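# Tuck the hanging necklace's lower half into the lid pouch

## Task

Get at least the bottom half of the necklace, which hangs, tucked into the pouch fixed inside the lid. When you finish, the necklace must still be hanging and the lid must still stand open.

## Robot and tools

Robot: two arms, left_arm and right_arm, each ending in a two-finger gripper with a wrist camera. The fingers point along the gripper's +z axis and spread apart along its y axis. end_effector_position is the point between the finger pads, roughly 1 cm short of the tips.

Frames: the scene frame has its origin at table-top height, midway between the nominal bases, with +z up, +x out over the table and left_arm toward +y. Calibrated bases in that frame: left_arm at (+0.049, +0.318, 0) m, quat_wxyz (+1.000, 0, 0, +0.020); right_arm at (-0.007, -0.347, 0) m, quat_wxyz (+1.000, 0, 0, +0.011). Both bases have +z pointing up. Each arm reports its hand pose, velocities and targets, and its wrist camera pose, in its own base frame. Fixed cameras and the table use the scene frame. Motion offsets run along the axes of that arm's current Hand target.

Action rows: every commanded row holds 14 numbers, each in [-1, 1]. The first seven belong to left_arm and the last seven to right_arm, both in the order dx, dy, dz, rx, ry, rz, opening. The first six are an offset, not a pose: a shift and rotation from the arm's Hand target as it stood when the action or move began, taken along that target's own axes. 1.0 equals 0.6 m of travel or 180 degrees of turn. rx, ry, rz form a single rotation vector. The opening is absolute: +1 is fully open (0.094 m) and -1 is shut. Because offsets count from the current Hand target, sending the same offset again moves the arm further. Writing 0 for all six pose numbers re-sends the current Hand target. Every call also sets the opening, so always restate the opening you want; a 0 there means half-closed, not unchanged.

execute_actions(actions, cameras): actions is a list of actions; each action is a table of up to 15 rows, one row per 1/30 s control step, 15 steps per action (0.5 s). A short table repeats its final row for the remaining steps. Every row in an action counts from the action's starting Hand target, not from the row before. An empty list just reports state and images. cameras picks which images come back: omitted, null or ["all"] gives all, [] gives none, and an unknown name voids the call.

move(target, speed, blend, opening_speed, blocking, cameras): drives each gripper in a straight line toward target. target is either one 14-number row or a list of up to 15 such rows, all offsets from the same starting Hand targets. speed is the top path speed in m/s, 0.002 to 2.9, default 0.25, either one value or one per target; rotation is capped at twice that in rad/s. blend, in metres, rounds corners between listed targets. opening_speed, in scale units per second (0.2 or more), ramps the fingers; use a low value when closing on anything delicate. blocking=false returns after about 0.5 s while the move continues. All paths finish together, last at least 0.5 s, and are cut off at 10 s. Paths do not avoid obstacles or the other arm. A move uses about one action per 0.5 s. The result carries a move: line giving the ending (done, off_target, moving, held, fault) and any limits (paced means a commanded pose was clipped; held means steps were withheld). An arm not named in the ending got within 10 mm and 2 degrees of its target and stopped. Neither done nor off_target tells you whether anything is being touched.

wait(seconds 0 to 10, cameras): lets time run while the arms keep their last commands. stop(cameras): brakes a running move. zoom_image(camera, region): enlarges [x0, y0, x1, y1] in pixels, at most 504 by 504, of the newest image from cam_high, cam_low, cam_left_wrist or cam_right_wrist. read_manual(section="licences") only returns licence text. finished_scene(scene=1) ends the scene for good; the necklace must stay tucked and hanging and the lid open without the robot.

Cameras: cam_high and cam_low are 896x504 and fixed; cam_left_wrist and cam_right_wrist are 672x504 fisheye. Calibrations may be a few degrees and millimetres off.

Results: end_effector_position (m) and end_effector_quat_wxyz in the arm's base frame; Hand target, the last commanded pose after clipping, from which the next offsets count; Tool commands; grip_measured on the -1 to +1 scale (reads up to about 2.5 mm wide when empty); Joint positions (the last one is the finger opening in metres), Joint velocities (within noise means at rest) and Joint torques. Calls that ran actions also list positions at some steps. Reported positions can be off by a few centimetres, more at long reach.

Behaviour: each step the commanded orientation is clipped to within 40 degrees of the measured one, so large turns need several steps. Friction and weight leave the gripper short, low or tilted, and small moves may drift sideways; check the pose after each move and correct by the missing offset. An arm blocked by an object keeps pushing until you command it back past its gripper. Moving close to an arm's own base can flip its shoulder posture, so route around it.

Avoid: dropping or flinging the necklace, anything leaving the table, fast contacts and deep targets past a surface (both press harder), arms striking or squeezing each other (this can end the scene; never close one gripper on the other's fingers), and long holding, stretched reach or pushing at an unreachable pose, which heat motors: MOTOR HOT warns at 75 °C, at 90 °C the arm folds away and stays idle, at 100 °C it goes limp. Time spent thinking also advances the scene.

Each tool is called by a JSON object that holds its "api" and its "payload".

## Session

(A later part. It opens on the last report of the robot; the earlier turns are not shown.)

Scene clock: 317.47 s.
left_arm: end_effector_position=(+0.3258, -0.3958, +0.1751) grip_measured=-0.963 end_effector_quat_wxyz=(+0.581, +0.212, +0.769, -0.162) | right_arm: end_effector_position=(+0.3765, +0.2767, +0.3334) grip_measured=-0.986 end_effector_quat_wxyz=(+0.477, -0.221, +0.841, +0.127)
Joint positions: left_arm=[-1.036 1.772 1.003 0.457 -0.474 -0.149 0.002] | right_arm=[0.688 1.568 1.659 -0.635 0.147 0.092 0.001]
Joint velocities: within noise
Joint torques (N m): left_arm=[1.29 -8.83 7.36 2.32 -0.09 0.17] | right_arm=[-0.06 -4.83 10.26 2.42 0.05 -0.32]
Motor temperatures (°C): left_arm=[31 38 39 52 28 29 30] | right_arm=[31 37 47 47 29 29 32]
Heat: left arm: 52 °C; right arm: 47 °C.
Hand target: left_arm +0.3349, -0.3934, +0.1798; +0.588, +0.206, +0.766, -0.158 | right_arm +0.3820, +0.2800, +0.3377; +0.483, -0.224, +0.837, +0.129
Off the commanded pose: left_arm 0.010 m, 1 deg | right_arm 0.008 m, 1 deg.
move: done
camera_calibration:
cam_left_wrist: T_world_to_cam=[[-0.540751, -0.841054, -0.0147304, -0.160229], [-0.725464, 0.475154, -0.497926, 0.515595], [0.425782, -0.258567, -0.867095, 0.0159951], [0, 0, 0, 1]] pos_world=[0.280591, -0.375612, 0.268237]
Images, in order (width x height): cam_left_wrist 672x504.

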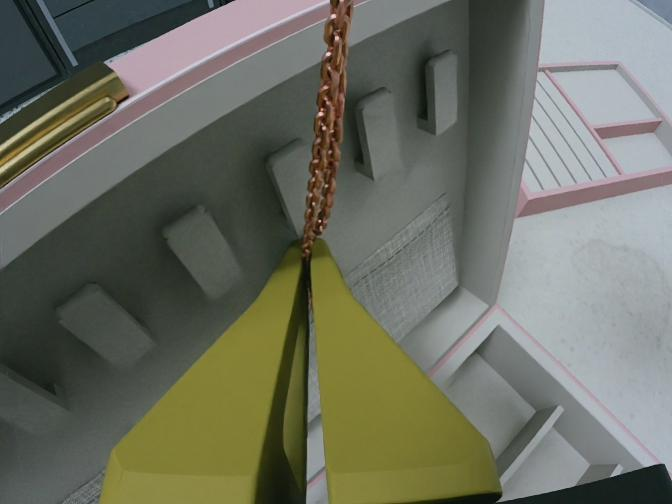

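{"api": "move", "payload": {"target": [0.0, 0.0, -0.0183, 0, 0, 0, -1, 0, 0, 0, 0, 0, 0, -1], "speed": 0.02, "cameras": ["cam_left_wrist", "cam_low", "cam_high"]}}

{"api": "zoom_image", "payload": {"camera": "cam_low", "region": [440, 210, 560, 330]}}

Scene clock: 318.73 s.
left_arm: end_effector_position=(+0.3257, -0.3953, +0.1748) grip_measured=-0.963 end_effector_quat_wxyz=(+0.582, +0.211, +0.768, -0.163) | right_arm: end_effector_position=(+0.3765, +0.2767, +0.3334) grip_measured=-0.986 end_effector_quat_wxyz=(+0.477, -0.221, +0.841, +0.127)
Joint positions: left_arm=[-1.035 1.772 0.997 0.468 -0.473 -0.149 0.002] | right_arm=[0.688 1.568 1.659 -0.635 0.146 0.092 0.001]
Joint velocities: within noise
Joint torques (N m): left_arm=[0.02 -12.36 5.24 2.08 -0.27 0.05] | right_arm=[-0.06 -4.82 10.29 2.42 0.06 -0.32]
Motor temperatures (°C): left_arm=[31 39 39 52 28 29 30] | right_arm=[31 37 47 47 29 29 32]
Heat: left arm: 52 °C; right arm: 47 °C.
Hand target: left_arm +0.3258, -0.3880, +0.1826; +0.588, +0.206, +0.766, -0.158 | right_arm +0.3820, +0.2800, +0.3378; +0.483, -0.224, +0.837, +0.129
Off the commanded pose: left_arm 0.011 m, 1 deg | right_arm 0.008 m, 1 deg.
move: off_target (left_arm)
camera_calibration:
cam_left_wrist: T_world_to_cam=[[-0.540819, -0.841042, -0.0127644, -0.160286], [-0.724113, 0.473244, -0.501698, 0.514599], [0.42799, -0.262085, -0.864949, 0.0134242], [0, 0, 0, 1]] pos_world=[0.280197, -0.37482, 0.267739]
Images, in order (width x height): cam_high 896x504, cam_low 896x504, cam_left_wrist 672x504.

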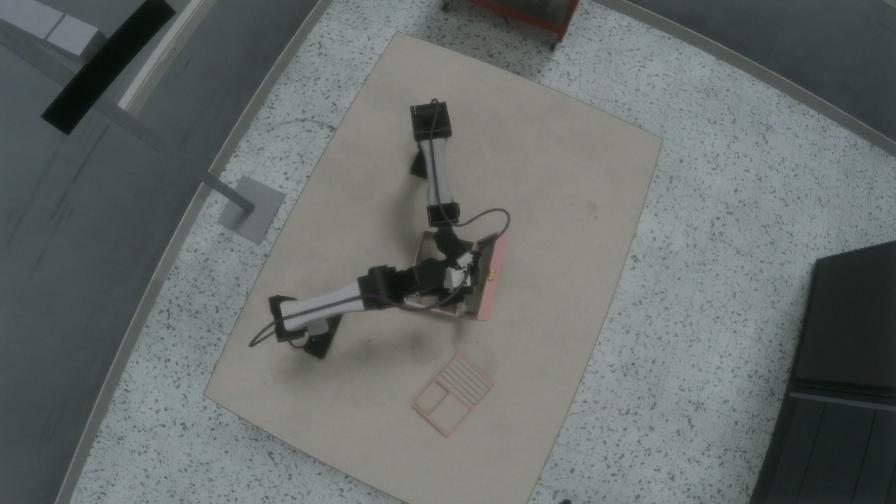

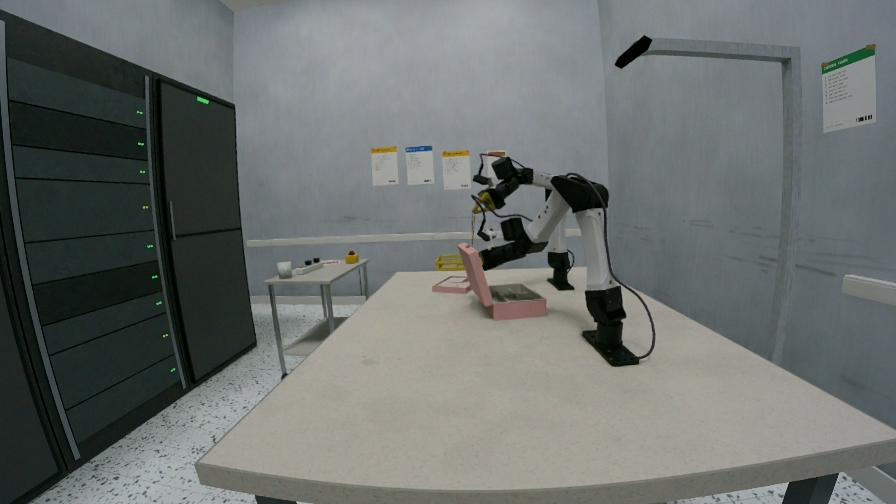

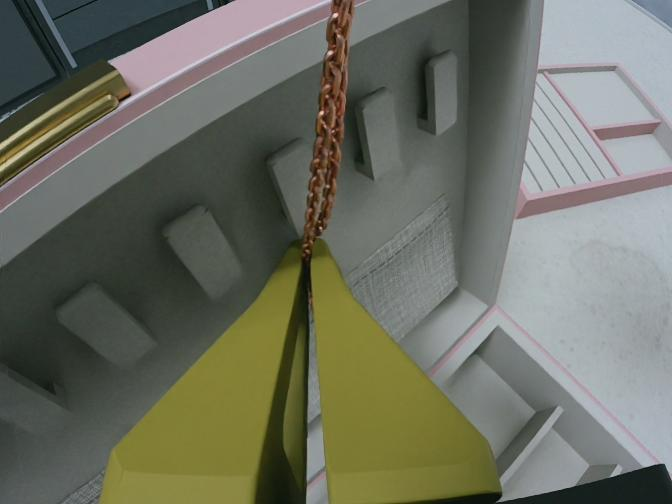

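Scaled by 4.200.

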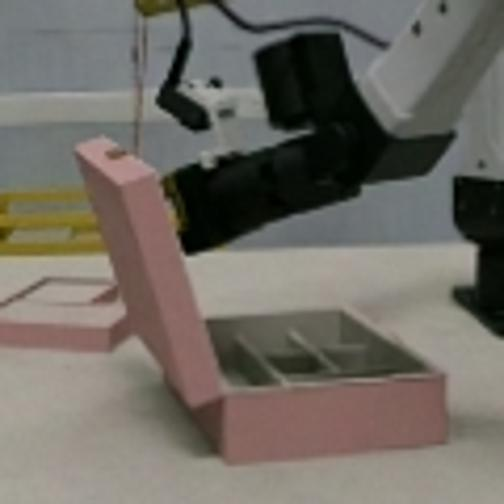

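{"api": "move", "payload": {"target": [0.03048, -0.01143, 0.01182, 0, 0, 0, -1, 0.02958, 0.0025, 0.01208, 0, 0, 0, -1], "speed": 0.03, "cameras": ["cam_left_wrist", "cam_right_wrist"]}}

{"api": "zoom_image", "payload": {"camera": "cam_left_wrist", "region": [140, 120, 476, 372]}}

Scene clock: 320.63 s.
left_arm: end_effector_position=(+0.3236, -0.3970, +0.1719) grip_measured=-0.963 end_effector_quat_wxyz=(+0.589, +0.207, +0.763, -0.168) | right_arm: end_effector_position=(+0.3810, +0.2805, +0.3163) grip_measured=-0.986 end_effector_quat_wxyz=(+0.479, -0.220, +0.840, +0.128)
Joint positions: left_arm=[-1.044 1.786 0.977 0.525 -0.484 -0.149 0.002] | right_arm=[0.688 1.568 1.585 -0.557 0.146 0.092 0.001]
Joint velocities: within noise
Joint torques (N m): left_arm=[-0.57 -8.54 5.39 2.32 -0.25 -0.02] | right_arm=[0.36 -7.19 7.2 2.42 0.11 -0.3]
Motor temperatures (°C): left_arm=[31 39 39 52 28 29 30] | right_arm=[31 37 47 47 29 29 32]
Heat: left arm: 52 °C; right arm: 47 °C.
Hand target: left_arm +0.3242, -0.3950, +0.1633; +0.588, +0.206, +0.766, -0.158 | right_arm +0.3790, +0.2800, +0.3188; +0.483, -0.224, +0.837, +0.129
Off the commanded pose: left_arm 0.009 m, 1 deg | right_arm 0.003 m, 1 deg.
move: done
camera_calibration:
cam_left_wrist: T_world_to_cam=[[-0.539428, -0.842016, -0.00506134, -0.165027], [-0.717586, 0.462842, -0.52043, 0.509389], [0.440553, -0.277103, -0.853889, -0.000491965], [0, 0, 0, 1]] pos_world=[0.276727, -0.374859, 0.263846]
cam_right_wrist: T_world_to_cam=[[0.410861, -0.911687, 0.00452873, 0.0896618], [-0.870702, -0.393854, -0.294547, 0.544292], [0.270318, 0.117075, -0.955626, 0.275405], [0, 0, 0, 1]] pos_world=[0.36263, 0.263872, 0.423098]
Images, in order (width x height): cam_left_wrist 672x504, cam_right_wrist 672x504.

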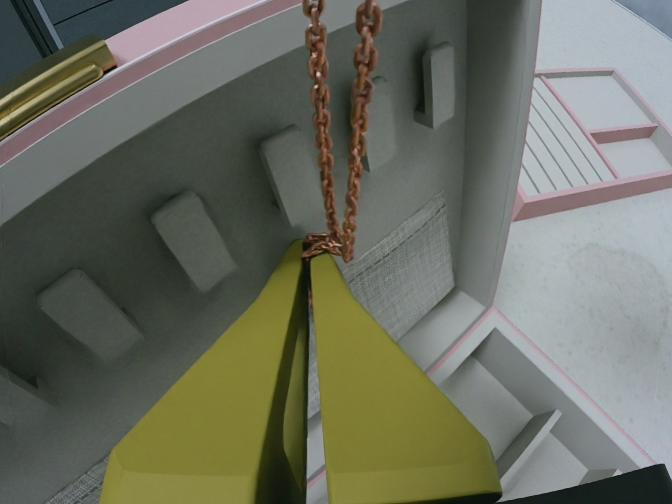

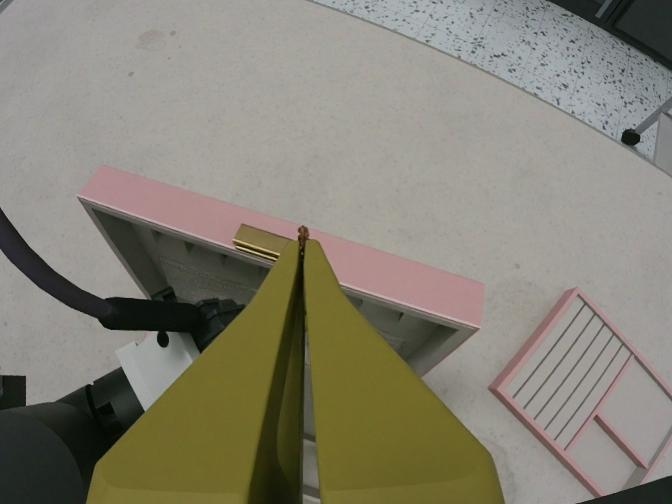

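Scaled by 1.500 from the camera's 672x504 image, which has a finer 960x720 frame.

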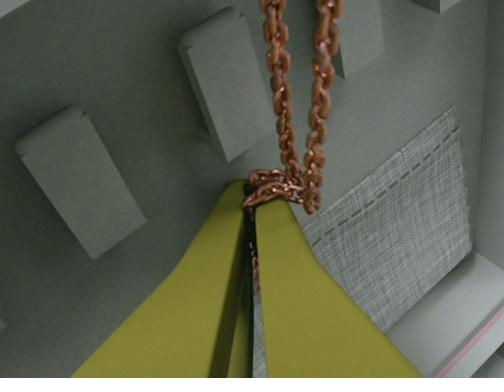

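{"api": "zoom_image", "payload": {"camera": "cam_left_wrist", "region": [280, 230, 364, 350]}}

Scaled by 4.200 from the camera's 672x504 image, which has a finer 960x720 frame.

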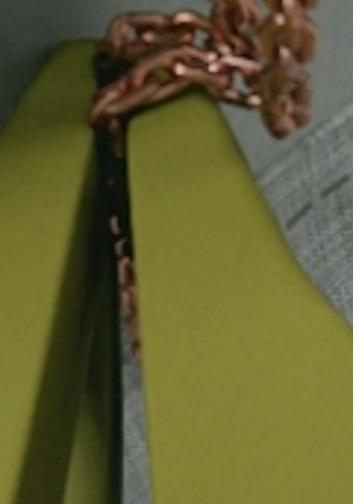

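{"api": "move", "payload": {"target": [0.00724, 0, 0.00194, 0, 0, 0, -1, 0, 0, 0, 0, 0, 0, -1], "speed": 0.02, "cameras": ["cam_left_wrist"]}}

{"api": "zoom_image", "payload": {"camera": "cam_left_wrist", "region": [280, 230, 364, 350]}}

Scene clock: 323.20 s.
left_arm: end_effector_position=(+0.3241, -0.3972, +0.1706) grip_measured=-0.963 end_effector_quat_wxyz=(+0.593, +0.204, +0.760, -0.170) | right_arm: end_effector_position=(+0.3811, +0.2805, +0.3165) grip_measured=-0.986 end_effector_quat_wxyz=(+0.479, -0.220, +0.840, +0.128)
Joint positions: left_arm=[-1.044 1.794 0.969 0.551 -0.486 -0.149 0.002] | right_arm=[0.688 1.568 1.585 -0.557 0.146 0.092 0.001]
Joint velocities: within noise
Joint torques (N m): left_arm=[-0.44 -8.23 5.08 2.2 -0.28 -0.02] | right_arm=[0.36 -7.23 7.19 2.42 0.11 -0.3]
Motor temperatures (°C): left_arm=[31 39 39 52 28 29 31] | right_arm=[31 38 47 48 29 29 32]
Heat: left arm: 52 °C; right arm: 48 °C.
Hand target: left_arm +0.3243, -0.3950, +0.1588; +0.588, +0.206, +0.766, -0.158 | right_arm +0.3790, +0.2800, +0.3188; +0.483, -0.224, +0.837, +0.129
Off the commanded pose: left_arm 0.012 m, 2 deg | right_arm 0.003 m, 1 deg.
move: off_target (left_arm)
camera_calibration:
cam_left_wrist: T_world_to_cam=[[-0.537277, -0.843405, -0.000933761, -0.166821], [-0.71556, 0.456421, -0.528823, 0.507478], [0.446438, -0.283456, -0.848732, -0.00725745], [0, 0, 0, 1]] pos_world=[0.276742, -0.374378, 0.262051]
Images, in order (width x height): cam_left_wrist 672x504.

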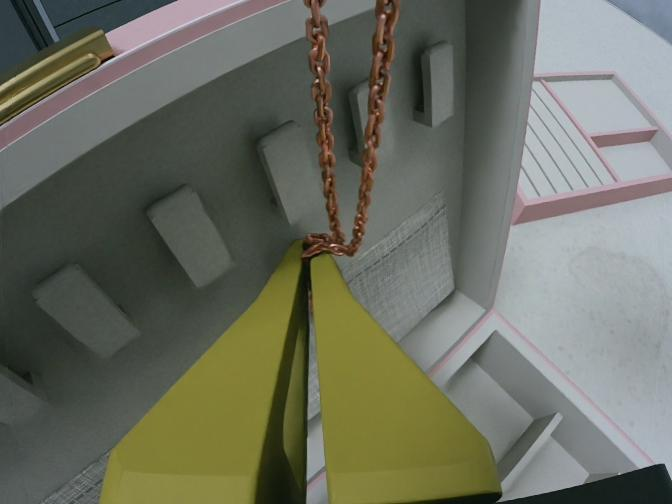

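Scaled by 4.200 from the camera's 672x504 image, which has a finer 960x720 frame.

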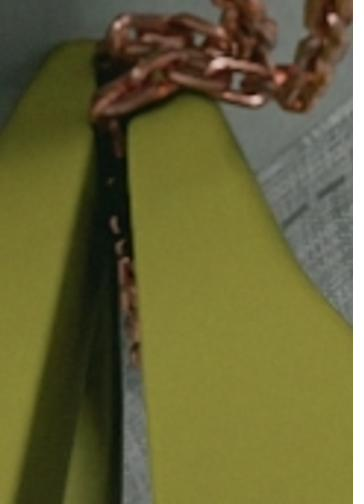

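{"api": "zoom_image", "payload": {"camera": "cam_left_wrist", "region": [296, 270, 346, 330]}}

{"api": "zoom_image", "payload": {"camera": "cam_left_wrist", "region": [0, 380, 120, 504]}}

Scaled by 8.400 from the camera's 672x504 image, which has a finer 960x720 frame.

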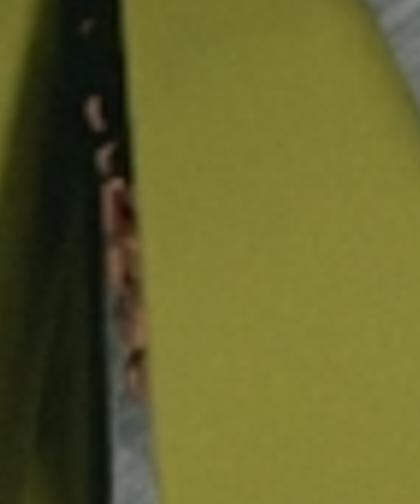

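Scaled by 4.065 from the camera's 672x504 image, which has a finer 960x720 frame.

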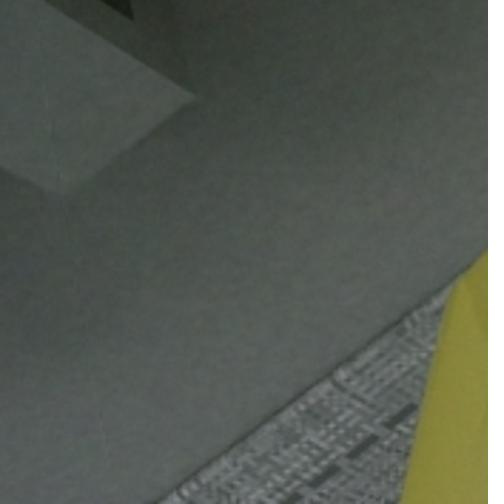

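{"api": "move", "payload": {"target": [-0.03789, -0.00167, -0.01313, 0, 0, 0, -1, -0.02598, 0, -0.015, 0, 0, 0, -1], "speed": 0.03, "cameras": ["cam_left_wrist"]}}

Scene clock: 327.20 s.
left_arm: end_effector_position=(+0.3216, -0.3962, +0.1658) grip_measured=-0.963 end_effector_quat_wxyz=(+0.581, +0.213, +0.769, -0.159) | right_arm: end_effector_position=(+0.3762, +0.2765, +0.3252) grip_measured=-0.986 end_effector_quat_wxyz=(+0.471, -0.222, +0.844, +0.124)
Joint positions: left_arm=[-1.048 1.786 0.98 0.49 -0.489 -0.149 0.002] | right_arm=[0.688 1.568 1.639 -0.63 0.146 0.092 0.001]
Joint velocities: within noise
Joint torques (N m): left_arm=[-0.34 -12.26 8.12 1.79 -0.27 0.03] | right_arm=[0.38 -5.65 10.86 2.42 0.11 -0.3]
Motor temperatures (°C): left_arm=[31 39 39 52 28 29 31] | right_arm=[31 38 46 49 29 29 32]
Heat: left arm: 52 °C; right arm: 49 °C.
Hand target: left_arm +0.3222, -0.3951, +0.1828; +0.588, +0.206, +0.766, -0.158 | right_arm +0.3790, +0.2800, +0.3368; +0.483, -0.224, +0.836, +0.129
Off the commanded pose: left_arm 0.017 m, 1 deg | right_arm 0.012 m, 2 deg.
move: off_target (left_arm, right_arm)
camera_calibration:
cam_left_wrist: T_world_to_cam=[[-0.538868, -0.842128, -0.0210296, -0.163003], [-0.725362, 0.476556, -0.496734, 0.508459], [0.428335, -0.25242, -0.867648, 0.011397], [0, 0, 0, 1]] pos_world=[0.276098, -0.376701, 0.25903]
Images, in order (width x height): cam_left_wrist 672x504.

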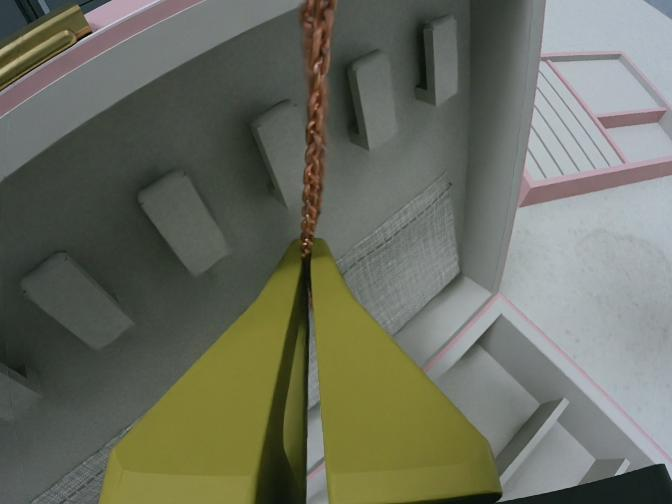

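{"api": "move", "payload": {"target": [-0.02094, 0, -0.00561, 0, 0, 0, -1, 0, 0, 0, 0, 0, 0, -1], "speed": 0.03, "cameras": ["cam_left_wrist"]}}

Scene clock: 328.40 s.
left_arm: end_effector_position=(+0.3214, -0.3935, +0.1691) grip_measured=-0.963 end_effector_quat_wxyz=(+0.573, +0.218, +0.776, -0.147) | right_arm: end_effector_position=(+0.3764, +0.2766, +0.3278) grip_measured=-0.986 end_effector_quat_wxyz=(+0.473, -0.222, +0.843, +0.125)
Joint positions: left_arm=[-1.048 1.767 1.002 0.416 -0.497 -0.149 0.002] | right_arm=[0.688 1.568 1.645 -0.631 0.146 0.092 0.001]
Joint velocities: within noise
Joint torques (N m): left_arm=[-0.43 -12.97 8.69 2.03 -0.17 0.01] | right_arm=[0.35 -5.61 10.35 2.41 0.11 -0.3]
Motor temperatures (°C): left_arm=[31 40 39 52 28 29 31] | right_arm=[31 38 47 49 29 29 32]
Heat: left arm: 52 °C; right arm: 49 °C.
Hand target: left_arm +0.3222, -0.3951, +0.1957; +0.588, +0.206, +0.766, -0.158 | right_arm +0.3790, +0.2800, +0.3368; +0.483, -0.224, +0.836, +0.129
Off the commanded pose: left_arm 0.027 m, 3 deg | right_arm 0.010 m, 1 deg.
move: off_target (left_arm)
camera_calibration:
cam_left_wrist: T_world_to_cam=[[-0.533214, -0.845114, -0.0382915, -0.160819], [-0.735631, 0.485538, -0.472334, 0.511314], [0.417767, -0.223686, -0.880588, 0.0318664], [0, 0, 0, 1]] pos_world=[0.277075, -0.377045, 0.263414]
Images, in order (width x height): cam_left_wrist 672x504.

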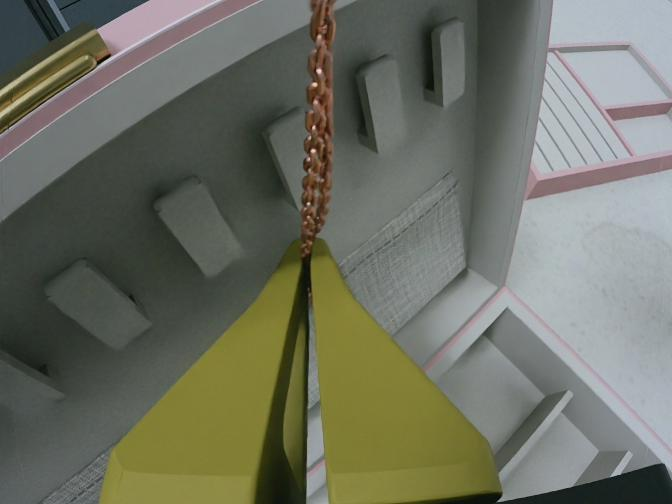

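{"api": "move", "payload": {"target": [-0.0129, 0.0, -0.00345, 0, 0, 0, -1, 0, 0, 0, 0, 0, 0, -1], "speed": 0.03, "cameras": ["cam_left_wrist"]}}

Scene clock: 330.67 s.
left_arm: end_effector_position=(+0.3209, -0.3924, +0.1719) grip_measured=-0.963 end_effector_quat_wxyz=(+0.568, +0.222, +0.780, -0.142) | right_arm: end_effector_position=(+0.3764, +0.2767, +0.3279) grip_measured=-0.986 end_effector_quat_wxyz=(+0.474, -0.222, +0.843, +0.126)
Joint positions: left_arm=[-1.048 1.756 1.018 0.371 -0.497 -0.149 0.002] | right_arm=[0.688 1.568 1.645 -0.63 0.146 0.092 0.001]
Joint velocities: within noise
Joint torques (N m): left_arm=[-0.68 -13.07 8.81 2.14 -0.18 0.01] | right_arm=[0.36 -5.64 10.36 2.42 0.11 -0.3]
Motor temperatures (°C): left_arm=[31 40 39 52 28 29 31] | right_arm=[31 38 47 49 29 29 32]
Heat: left arm: 52 °C; right arm: 49 °C.
Hand target: left_arm +0.3222, -0.3951, +0.2037; +0.588, +0.206, +0.766, -0.158 | right_arm +0.3790, +0.2800, +0.3369; +0.483, -0.224, +0.836, +0.129
Off the commanded pose: left_arm 0.032 m, 4 deg | right_arm 0.010 m, 1 deg.
move: off_target (left_arm)
camera_calibration:
cam_left_wrist: T_world_to_cam=[[-0.532987, -0.844827, -0.0468195, -0.158614], [-0.74004, 0.492275, -0.458265, 0.513364], [0.410202, -0.209601, -0.887582, 0.0439139], [0, 0, 0, 1]] pos_world=[0.277357, -0.377513, 0.266808]
Images, in order (width x height): cam_left_wrist 672x504.

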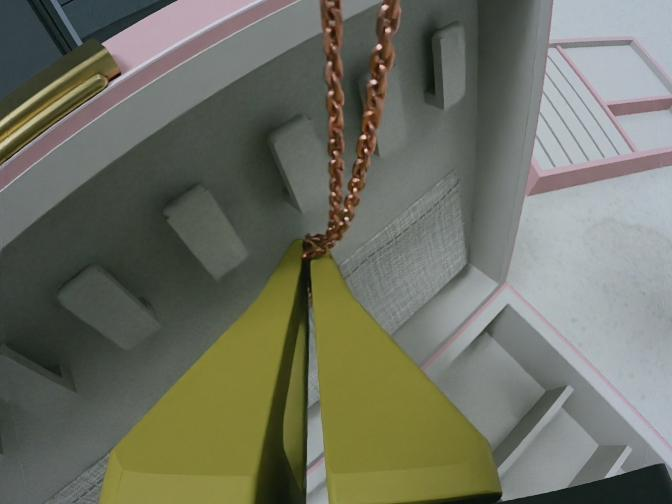

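{"api": "wait", "payload": {"seconds": 0.1, "cameras": ["cam_high", "cam_low", "cam_right_wrist"]}}

{"api": "zoom_image", "payload": {"camera": "cam_high", "region": [410, 200, 530, 330]}}

{"api": "zoom_image", "payload": {"camera": "cam_low", "region": [440, 200, 560, 330]}}

Scene clock: 331.43 s.
left_arm: end_effector_position=(+0.3209, -0.3924, +0.1718) grip_measured=-0.963 end_effector_quat_wxyz=(+0.568, +0.222, +0.780, -0.141) | right_arm: end_effector_position=(+0.3764, +0.2767, +0.3279) grip_measured=-0.986 end_effector_quat_wxyz=(+0.474, -0.222, +0.843, +0.126)
Joint positions: left_arm=[-1.048 1.756 1.018 0.37 -0.497 -0.149 0.002] | right_arm=[0.688 1.568 1.645 -0.63 0.146 0.092 0.001]
Joint velocities: within noise
Joint torques (N m): left_arm=[-0.66 -13.08 8.83 2.12 -0.2 0.02] | right_arm=[0.36 -5.63 10.35 2.41 0.11 -0.3]
Motor temperatures (°C): left_arm=[31 41 39 52 28 29 31] | right_arm=[31 38 47 49 29 29 32]
Heat: left arm: 52 °C; right arm: 49 °C.
Hand target: left_arm +0.3222, -0.3951, +0.2037; +0.588, +0.206, +0.766, -0.158 | right_arm +0.3790, +0.2800, +0.3368; +0.483, -0.224, +0.836, +0.129
Tool commands: left_gripper/opening=-1.0 right_gripper/opening=-1.0
Off the commanded pose: left_arm 0.032 m, 4 deg | right_arm 0.010 m, 1 deg.
wait: 0.10 s; at rest from the start
camera_calibration:
cam_right_wrist: T_world_to_cam=[[0.41096, -0.911618, 0.00807727, 0.086863], [-0.873652, -0.396346, -0.28221, 0.539931], [0.260469, 0.10892, -0.959319, 0.295365], [0, 0, 0, 1]] pos_world=[0.359081, 0.261014, 0.435022]
Images, in order (width x height): cam_high 896x504, cam_low 896x504, cam_right_wrist 672x504.

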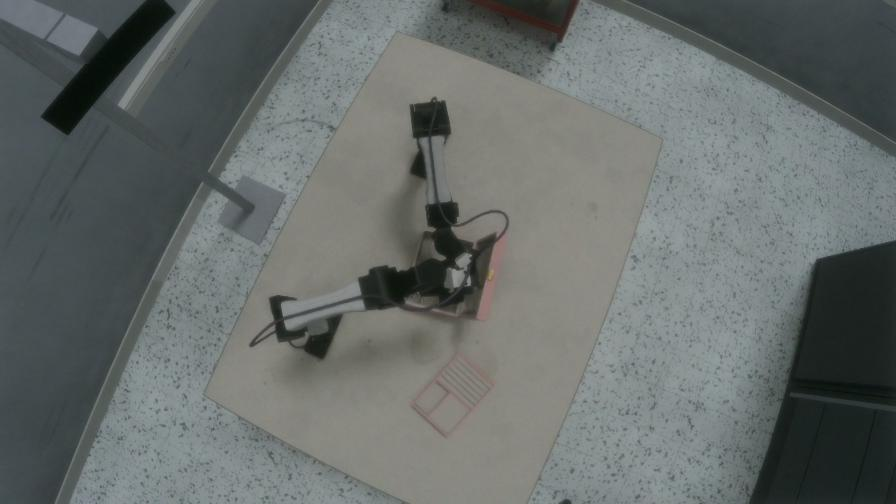

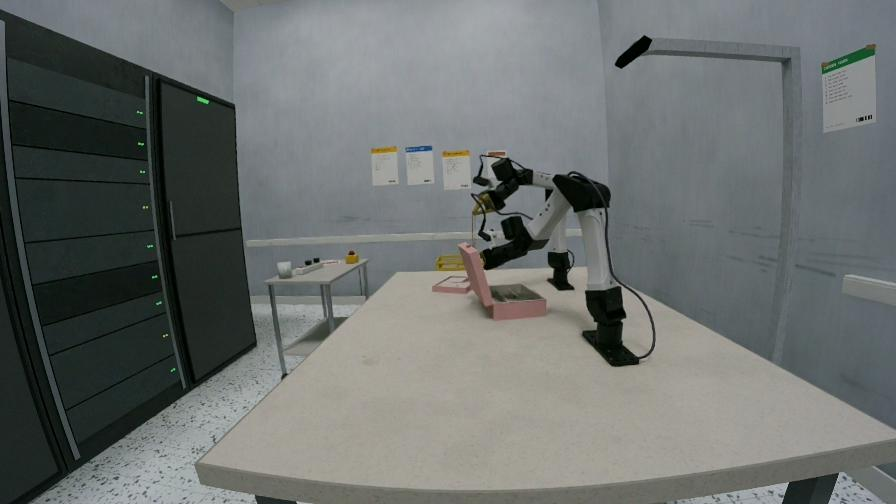

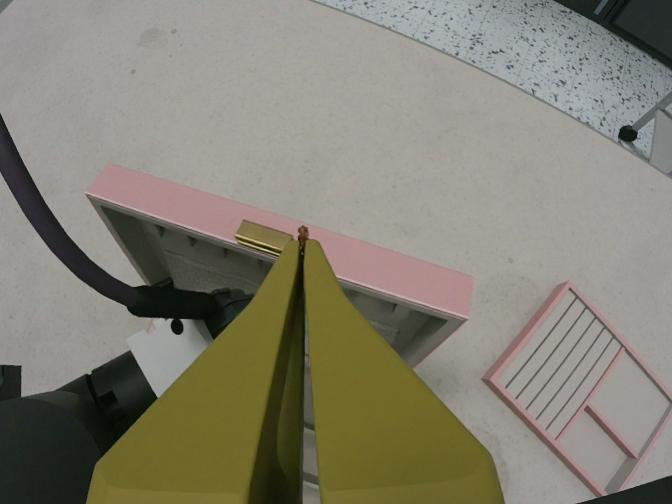

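Scaled by 3.877.

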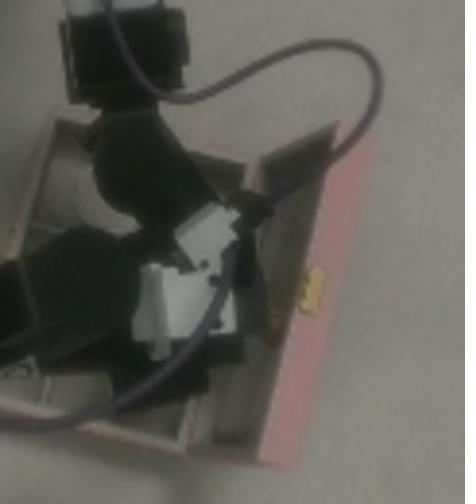

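Scaled by 3.877.

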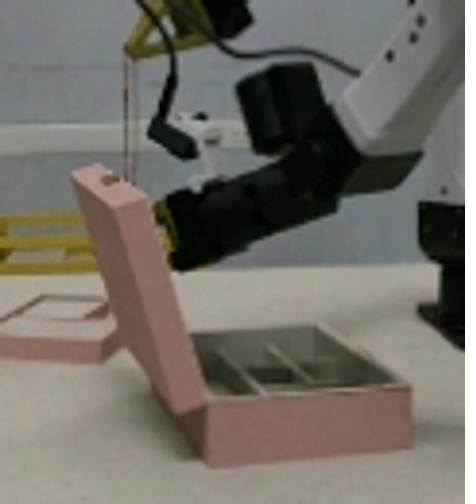

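{"api": "move", "payload": {"target": [0.0221, -0.00811, -0.00517, 0, 0, 0, -1, 0, 0, 0, 0, 0, 0, -1], "speed": 0.03, "cameras": ["cam_left_wrist"]}}

Scene clock: 333.10 s.
left_arm: end_effector_position=(+0.3169, -0.3965, +0.1768) grip_measured=-0.963 end_effector_quat_wxyz=(+0.576, +0.218, +0.775, -0.145) | right_arm: end_effector_position=(+0.3765, +0.2767, +0.3280) grip_measured=-0.986 end_effector_quat_wxyz=(+0.474, -0.222, +0.843, +0.126)
Joint positions: left_arm=[-1.064 1.756 1.018 0.392 -0.515 -0.149 0.002] | right_arm=[0.688 1.568 1.645 -0.63 0.146 0.092 0.001]
Joint velocities: within noise
Joint torques (N m): left_arm=[-0.77 -12.04 5.85 2.43 -0.24 -0.05] | right_arm=[0.38 -5.63 10.33 2.41 0.11 -0.3]
Motor temperatures (°C): left_arm=[31 41 39 53 28 29 31] | right_arm=[31 38 48 49 29 29 32]
Heat: left arm: 53 °C; right arm: 49 °C.
Hand target: left_arm +0.3142, -0.3961, +0.1917; +0.588, +0.206, +0.766, -0.158 | right_arm +0.3791, +0.2800, +0.3369; +0.483, -0.224, +0.836, +0.129
Off the commanded pose: left_arm 0.015 m, 3 deg | right_arm 0.010 m, 1 deg.
move: off_target (left_arm)
camera_calibration:
cam_left_wrist: T_world_to_cam=[[-0.531934, -0.845712, -0.042634, -0.165404], [-0.732942, 0.48505, -0.476994, 0.512891], [0.424079, -0.222481, -0.877872, 0.0378352], [0, 0, 0, 1]] pos_world=[0.27189, -0.380244, 0.270809]
Images, in order (width x height): cam_left_wrist 672x504.

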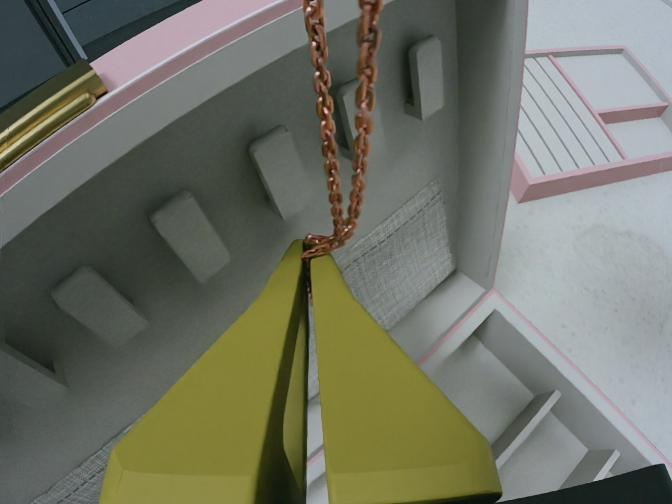

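{"api": "zoom_image", "payload": {"camera": "cam_left_wrist", "region": [280, 230, 364, 350]}}

Scaled by 4.200 from the camera's 672x504 image, which has a finer 960x720 frame.

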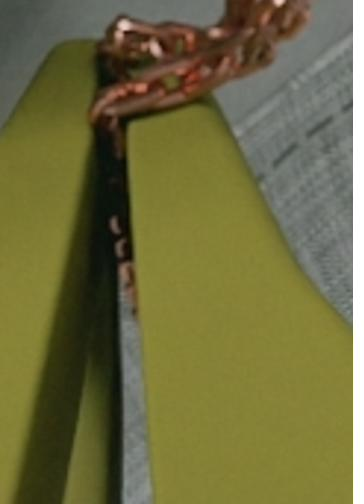

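{"api": "move", "payload": {"target": [-0.03219, 0.0, -0.00863, 0, 0, 0, -1, 0, 0, 0, 0, 0, 0, -1], "speed": 0.05, "cameras": []}}

Scene clock: 334.80 s.
left_arm: end_effector_position=(+0.3149, -0.3926, +0.1814) grip_measured=-0.963 end_effector_quat_wxyz=(+0.570, +0.223, +0.779, -0.139) | right_arm: end_effector_position=(+0.3765, +0.2767, +0.3280) grip_measured=-0.986 end_effector_quat_wxyz=(+0.474, -0.222, +0.843, +0.126)
Joint positions: left_arm=[-1.064 1.73 1.027 0.335 -0.516 -0.149 0.002] | right_arm=[0.688 1.568 1.645 -0.63 0.146 0.092 0.001]
Joint velocities: within noise
Joint torques (N m): left_arm=[-0.88 -12.82 8.8 2.19 -0.19 -0.07] | right_arm=[0.38 -5.64 10.33 2.41 0.11 -0.3]
Motor temperatures (°C): left_arm=[31 42 39 53 28 29 31] | right_arm=[31 38 48 49 29 29 32]
Heat: left arm: 53 °C; right arm: 49 °C.
Hand target: left_arm +0.3142, -0.3960, +0.2118; +0.588, +0.206, +0.766, -0.158 | right_arm +0.3790, +0.2800, +0.3368; +0.483, -0.224, +0.836, +0.129
Off the commanded pose: left_arm 0.031 m, 4 deg | right_arm 0.010 m, 1 deg.
move: off_target (left_arm)
No camera images: "cameras" was empty.

{"api": "move", "payload": {"target": [-0.01127, 0.0, -0.00302, 0, -0.0194, 0, -1, 0, 0, 0, 0, 0, 0, -1], "speed": 0.05, "cameras": ["cam_left_wrist"]}}

{"api": "zoom_image", "payload": {"camera": "cam_left_wrist", "region": [280, 230, 364, 350]}}

Scene clock: 336.73 s.
left_arm: end_effector_position=(+0.3187, -0.3958, +0.1983) grip_measured=-0.963 end_effector_quat_wxyz=(+0.595, +0.208, +0.761, -0.153) | right_arm: end_effector_position=(+0.3765, +0.2768, +0.3281) grip_measured=-0.986 end_effector_quat_wxyz=(+0.474, -0.222, +0.843, +0.126)
Joint positions: left_arm=[-1.064 1.73 1.027 0.414 -0.528 -0.133 0.002] | right_arm=[0.688 1.568 1.645 -0.63 0.146 0.092 0.001]
Joint velocities: within noise
Joint torques (N m): left_arm=[-1.2 -12.62 6.24 2.38 -0.23 0.14] | right_arm=[0.38 -5.61 10.35 2.4 0.11 -0.29]
Motor temperatures (°C): left_arm=[31 43 39 53 28 29 31] | right_arm=[31 38 48 49 29 29 32]
Heat: left arm: 53 °C; right arm: 49 °C.
Hand target: left_arm +0.3142, -0.3960, +0.2188; +0.611, +0.201, +0.748, -0.164 | right_arm +0.3791, +0.2800, +0.3369; +0.483, -0.224, +0.836, +0.129
Off the commanded pose: left_arm 0.021 m, 3 deg | right_arm 0.010 m, 1 deg.
move: off_target (left_arm)
camera_calibration:
cam_left_wrist: T_world_to_cam=[[-0.523544, -0.851352, -0.033197, -0.169669], [-0.717323, 0.461476, -0.522003, 0.518801], [0.459728, -0.249478, -0.852297, 0.0290164], [0, 0, 0, 1]] pos_world=[0.269979, -0.376624, 0.289914]
Images, in order (width x height): cam_left_wrist 672x504.

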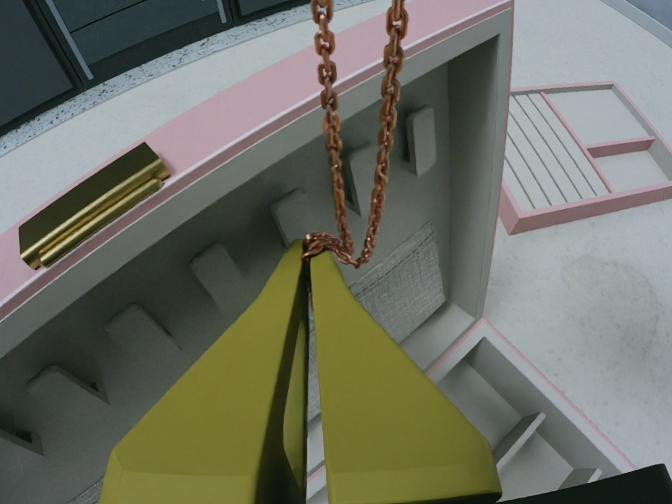

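Scaled by 4.200 from the camera's 672x504 image, which has a finer 960x720 frame.

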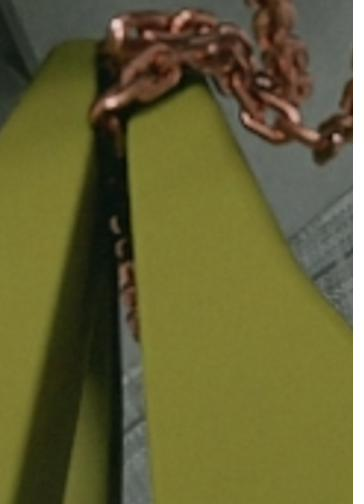

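{"api": "move", "payload": {"target": [0.01, 0.0, 0.0, 0, 0.0089, 0, -1, -0.02598, 0, -0.015, 0, 0, 0, -1], "speed": 0.04, "cameras": ["cam_left_wrist"]}}

Scene clock: 338.97 s.
left_arm: end_effector_position=(+0.3173, -0.3960, +0.1967) grip_measured=-0.963 end_effector_quat_wxyz=(+0.592, +0.211, +0.763, -0.151) | right_arm: end_effector_position=(+0.3768, +0.2770, +0.3551) grip_measured=-0.986 end_effector_quat_wxyz=(+0.486, -0.218, +0.836, +0.131)
Joint positions: left_arm=[-1.067 1.729 1.027 0.405 -0.529 -0.133 0.002] | right_arm=[0.688 1.585 1.749 -0.687 0.146 0.092 0.001]
Joint velocities: within noise
Joint torques (N m): left_arm=[-0.8 -12.48 6.71 2.15 -0.18 -0.07] | right_arm=[0.36 -4.83 10.02 2.22 0.1 -0.3]
Motor temperatures (°C): left_arm=[31 44 39 53 28 29 31] | right_arm=[31 38 48 49 29 29 32]
Heat: left arm: 53 °C; right arm: 49 °C.
Hand target: left_arm +0.3132, -0.3954, +0.2129; +0.601, +0.204, +0.756, -0.161 | right_arm +0.3790, +0.2800, +0.3549; +0.483, -0.224, +0.836, +0.129
Off the commanded pose: left_arm 0.017 m, 2 deg | right_arm 0.004 m, 1 deg.
move: off_target (left_arm)
camera_calibration:
cam_left_wrist: T_world_to_cam=[[-0.52579, -0.849766, -0.0379852, -0.168407], [-0.718208, 0.46743, -0.515447, 0.518396], [0.455765, -0.243736, -0.856079, 0.032474], [0, 0, 0, 1]] pos_world=[0.268969, -0.377505, 0.288609]
Images, in order (width x height): cam_left_wrist 672x504.

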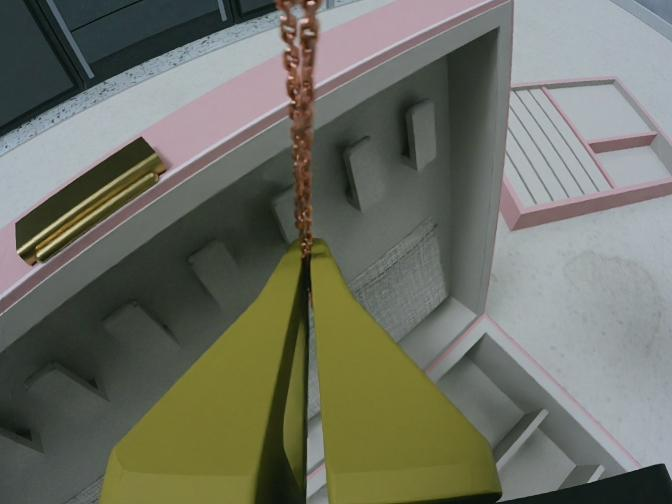

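{"api": "move", "payload": {"target": [0.0125, 0.0, 0.0, 0, 0.0111, 0, -1, 0, 0, 0, 0, 0, 0, -1], "speed": 0.04, "cameras": ["cam_left_wrist"]}}

{"api": "zoom_image", "payload": {"camera": "cam_left_wrist", "region": [140, 120, 476, 372]}}

Scene clock: 340.13 s.
left_arm: end_effector_position=(+0.3161, -0.3949, +0.1914) grip_measured=-0.963 end_effector_quat_wxyz=(+0.584, +0.212, +0.769, -0.147) | right_arm: end_effector_position=(+0.3748, +0.2754, +0.3509) grip_measured=-0.986 end_effector_quat_wxyz=(+0.478, -0.221, +0.841, +0.127)
Joint positions: left_arm=[-1.068 1.729 1.027 0.38 -0.529 -0.145 0.002] | right_arm=[0.688 1.585 1.75 -0.708 0.146 0.092 0.001]
Joint velocities: within noise
Joint torques (N m): left_arm=[-1.09 -12.4 7.12 1.91 -0.1 -0.11] | right_arm=[0.38 -4.85 10.06 2.41 0.1 -0.31]
Motor temperatures (°C): left_arm=[31 44 39 53 28 29 31] | right_arm=[31 38 48 49 29 29 32]
Heat: left arm: 53 °C; right arm: 49 °C.
Hand target: left_arm +0.3117, -0.3946, +0.2056; +0.587, +0.206, +0.766, -0.158 | right_arm +0.3790, +0.2800, +0.3549; +0.483, -0.224, +0.836, +0.129
Off the commanded pose: left_arm 0.015 m, 1 deg | right_arm 0.007 m, 1 deg.
move: off_target (left_arm)
camera_calibration:
cam_left_wrist: T_world_to_cam=[[-0.524651, -0.850451, -0.0383975, -0.168804], [-0.728246, 0.471708, -0.497141, 0.515594], [0.440906, -0.232863, -0.86682, 0.0398801], [0, 0, 0, 1]] pos_world=[0.269333, -0.377483, 0.28441]
Images, in order (width x height): cam_left_wrist 672x504.

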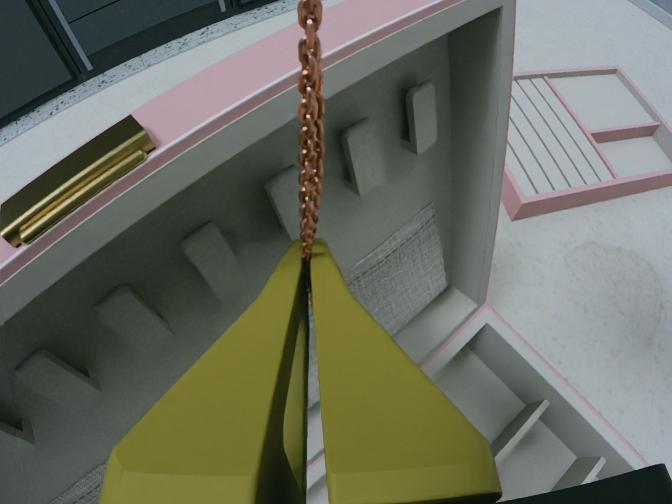

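Scaled by 1.500 from the camera's 672x504 image, which has a finer 960x720 frame.

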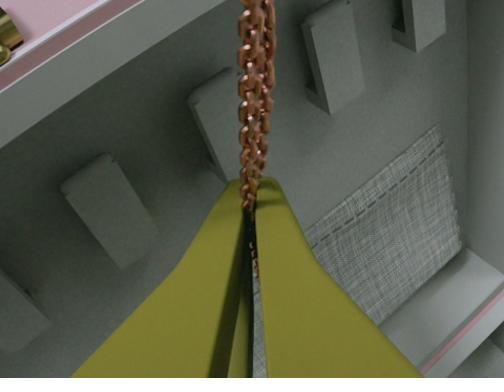

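{"api": "move", "payload": {"target": [0.0022, 0.01643, 0.01108, 0, 0, 0, -1, 0.02268, 0.00145, 0.01405, 0, 0, 0, -1], "speed": 0.03, "cameras": ["cam_left_wrist"]}}

{"api": "zoom_image", "payload": {"camera": "cam_left_wrist", "region": [140, 120, 476, 372]}}

Scene clock: 341.87 s.
left_arm: end_effector_position=(+0.3205, -0.3923, +0.1893) grip_measured=-0.963 end_effector_quat_wxyz=(+0.580, +0.214, +0.772, -0.149) | right_arm: end_effector_position=(+0.3799, +0.2796, +0.3402) grip_measured=-0.986 end_effector_quat_wxyz=(+0.482, -0.219, +0.838, +0.130)
Joint positions: left_arm=[-1.051 1.729 1.027 0.373 -0.506 -0.146 0.002] | right_arm=[0.688 1.585 1.694 -0.641 0.146 0.092 0.001]
Joint velocities: within noise
Joint torques (N m): left_arm=[0.28 -11.93 6.34 2.16 -0.03 -0.02] | right_arm=[0.55 -6.54 6.98 2.42 0.12 -0.28]
Motor temperatures (°C): left_arm=[31 45 39 53 28 29 31] | right_arm=[31 38 48 49 29 29 32]
Heat: left arm: 53 °C; right arm: 49 °C.
Hand target: left_arm +0.3219, -0.3891, +0.2026; +0.587, +0.206, +0.766, -0.158 | right_arm +0.3790, +0.2809, +0.3389; +0.483, -0.224, +0.836, +0.129
Off the commanded pose: left_arm 0.014 m, 2 deg | right_arm 0.002 m, 1 deg.
move: off_target (left_arm)
camera_calibration:
cam_left_wrist: T_world_to_cam=[[-0.528738, -0.848074, -0.0347482, -0.162797], [-0.731251, 0.475925, -0.488639, 0.517512], [0.430939, -0.232952, -0.871794, 0.0407161], [0, 0, 0, 1]] pos_world=[0.274808, -0.374875, 0.282715]
Images, in order (width x height): cam_left_wrist 672x504.

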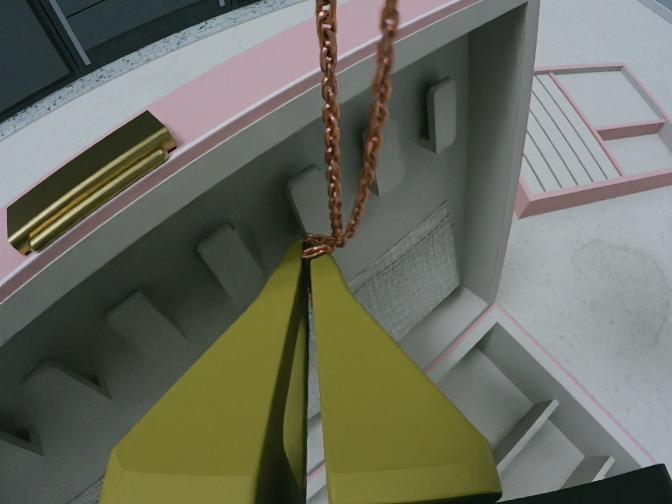

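Scaled by 1.500 from the camera's 672x504 image, which has a finer 960x720 frame.

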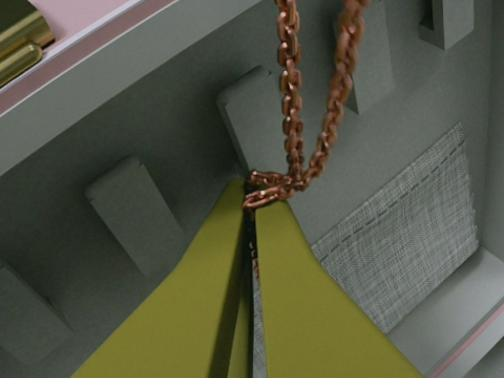

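{"api": "execute_actions", "payload": {"actions": [], "cameras": ["cam_left_wrist"]}}

Scene clock: 343.10 s.
left_arm: end_effector_position=(+0.3204, -0.3924, +0.1893) grip_measured=-0.963 end_effector_quat_wxyz=(+0.580, +0.214, +0.772, -0.149) | right_arm: end_effector_position=(+0.3800, +0.2796, +0.3404) grip_measured=-0.986 end_effector_quat_wxyz=(+0.483, -0.219, +0.838, +0.130)
Joint positions: left_arm=[-1.051 1.729 1.027 0.373 -0.505 -0.146 0.002] | right_arm=[0.688 1.585 1.694 -0.64 0.146 0.092 0.001]
Joint velocities: within noise
Joint torques (N m): left_arm=[0.44 -11.95 6.17 2.19 0.01 0.01] | right_arm=[0.54 -6.53 7.02 2.42 0.13 -0.29]
Motor temperatures (°C): left_arm=[31 45 39 53 28 29 31] | right_arm=[31 38 48 49 29 29 32]
Heat: left arm: 53 °C; right arm: 49 °C.
Hand target: left_arm +0.3218, -0.3892, +0.2026; +0.587, +0.206, +0.766, -0.158 | right_arm +0.3790, +0.2810, +0.3389; +0.483, -0.224, +0.836, +0.129
Tool commands: left_gripper/opening=-1.0 right_gripper/opening=-1.0
Off the commanded pose: left_arm 0.014 m, 2 deg | right_arm 0.002 m, 1 deg.
camera_calibration:
cam_left_wrist: T_world_to_cam=[[-0.529308, -0.847729, -0.0344928, -0.162668], [-0.731072, 0.476345, -0.488497, 0.517627], [0.430543, -0.233348, -0.871884, 0.0406791], [0, 0, 0, 1]] pos_world=[0.274807, -0.374975, 0.282716]
Images, in order (width x height): cam_left_wrist 672x504.

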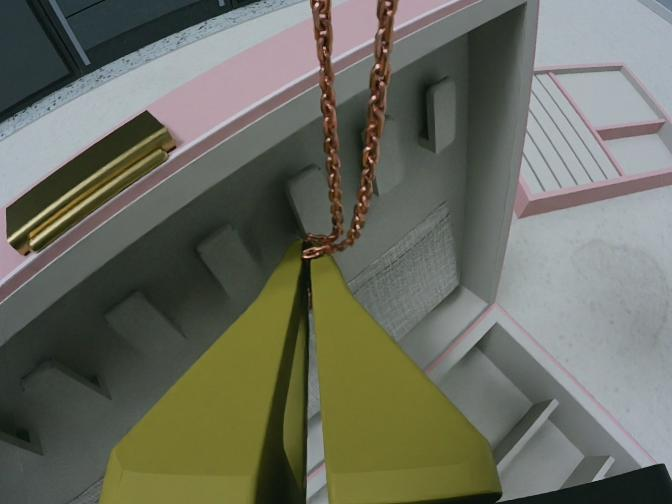

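{"api": "zoom_image", "payload": {"camera": "cam_left_wrist", "region": [280, 220, 364, 346]}}

Scaled by 4.000 from the camera's 672x504 image, which has a finer 960x720 frame.

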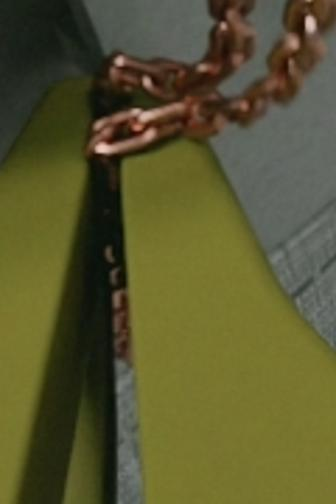

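{"api": "zoom_image", "payload": {"camera": "cam_left_wrist", "region": [290, 190, 470, 350]}}

Scaled by 2.800 from the camera's 672x504 image, which has a finer 960x720 frame.

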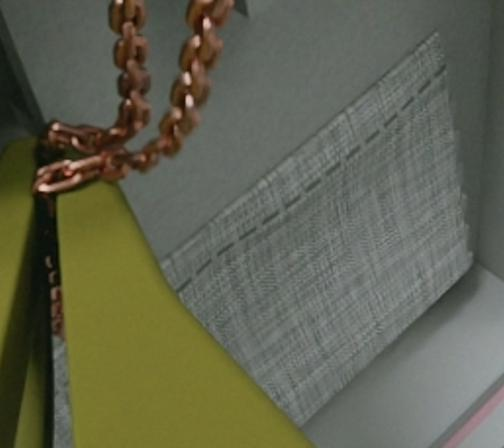

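{"api": "move", "payload": {"target": [0.0054, 0.0062, 0.0023, 0, 0.00533, 0, -1, 0.01155, -0.00667, 0.02, 0, 0, 0, -1], "speed": 0.03, "cameras": ["cam_left_wrist"]}}

Scene clock: 346.40 s.
left_arm: end_effector_position=(+0.3220, -0.3914, +0.1876) grip_measured=-0.963 end_effector_quat_wxyz=(+0.577, +0.216, +0.774, -0.150) | right_arm: end_effector_position=(+0.3853, +0.2802, +0.3324) grip_measured=-0.986 end_effector_quat_wxyz=(+0.486, -0.217, +0.836, +0.130)
Joint positions: left_arm=[-1.043 1.729 1.027 0.367 -0.492 -0.146 0.002] | right_arm=[0.68 1.585 1.653 -0.589 0.142 0.089 0.001]
Joint velocities: within noise
Joint torques (N m): left_arm=[0.58 -12.11 6.28 2.02 -0.08 -0.1] | right_arm=[-0.03 -6.01 7.04 2.45 0.05 -0.35]
Motor temperatures (°C): left_arm=[31 46 38 53 28 29 31] | right_arm=[31 38 48 50 29 29 32]
Heat: left arm: 53 °C; right arm: 50 °C.
Hand target: left_arm +0.3241, -0.3862, +0.1991; +0.581, +0.208, +0.771, -0.156 | right_arm +0.3870, +0.2810, +0.3268; +0.483, -0.224, +0.836, +0.129
Off the commanded pose: left_arm 0.013 m, 1 deg | right_arm 0.006 m, 1 deg.
move: off_target (left_arm)
camera_calibration:
cam_left_wrist: T_world_to_cam=[[-0.533189, -0.845325, -0.0336778, -0.158904], [-0.732196, 0.481043, -0.482169, 0.518468], [0.42379, -0.232428, -0.875431, 0.0420137], [0, 0, 0, 1]] pos_world=[0.277089, -0.373965, 0.281418]
Images, in order (width x height): cam_left_wrist 672x504.

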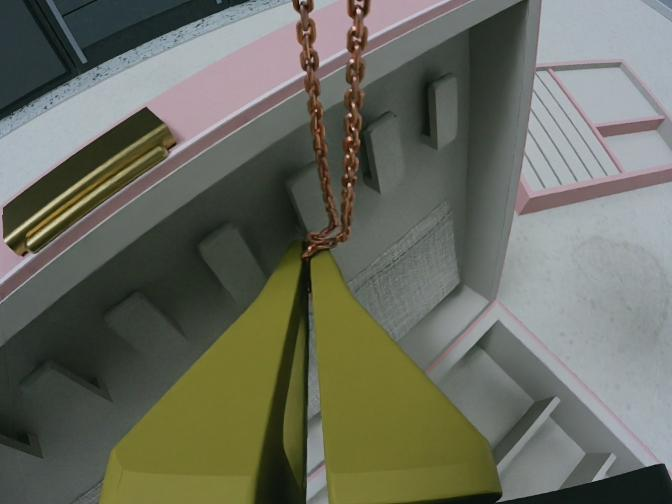

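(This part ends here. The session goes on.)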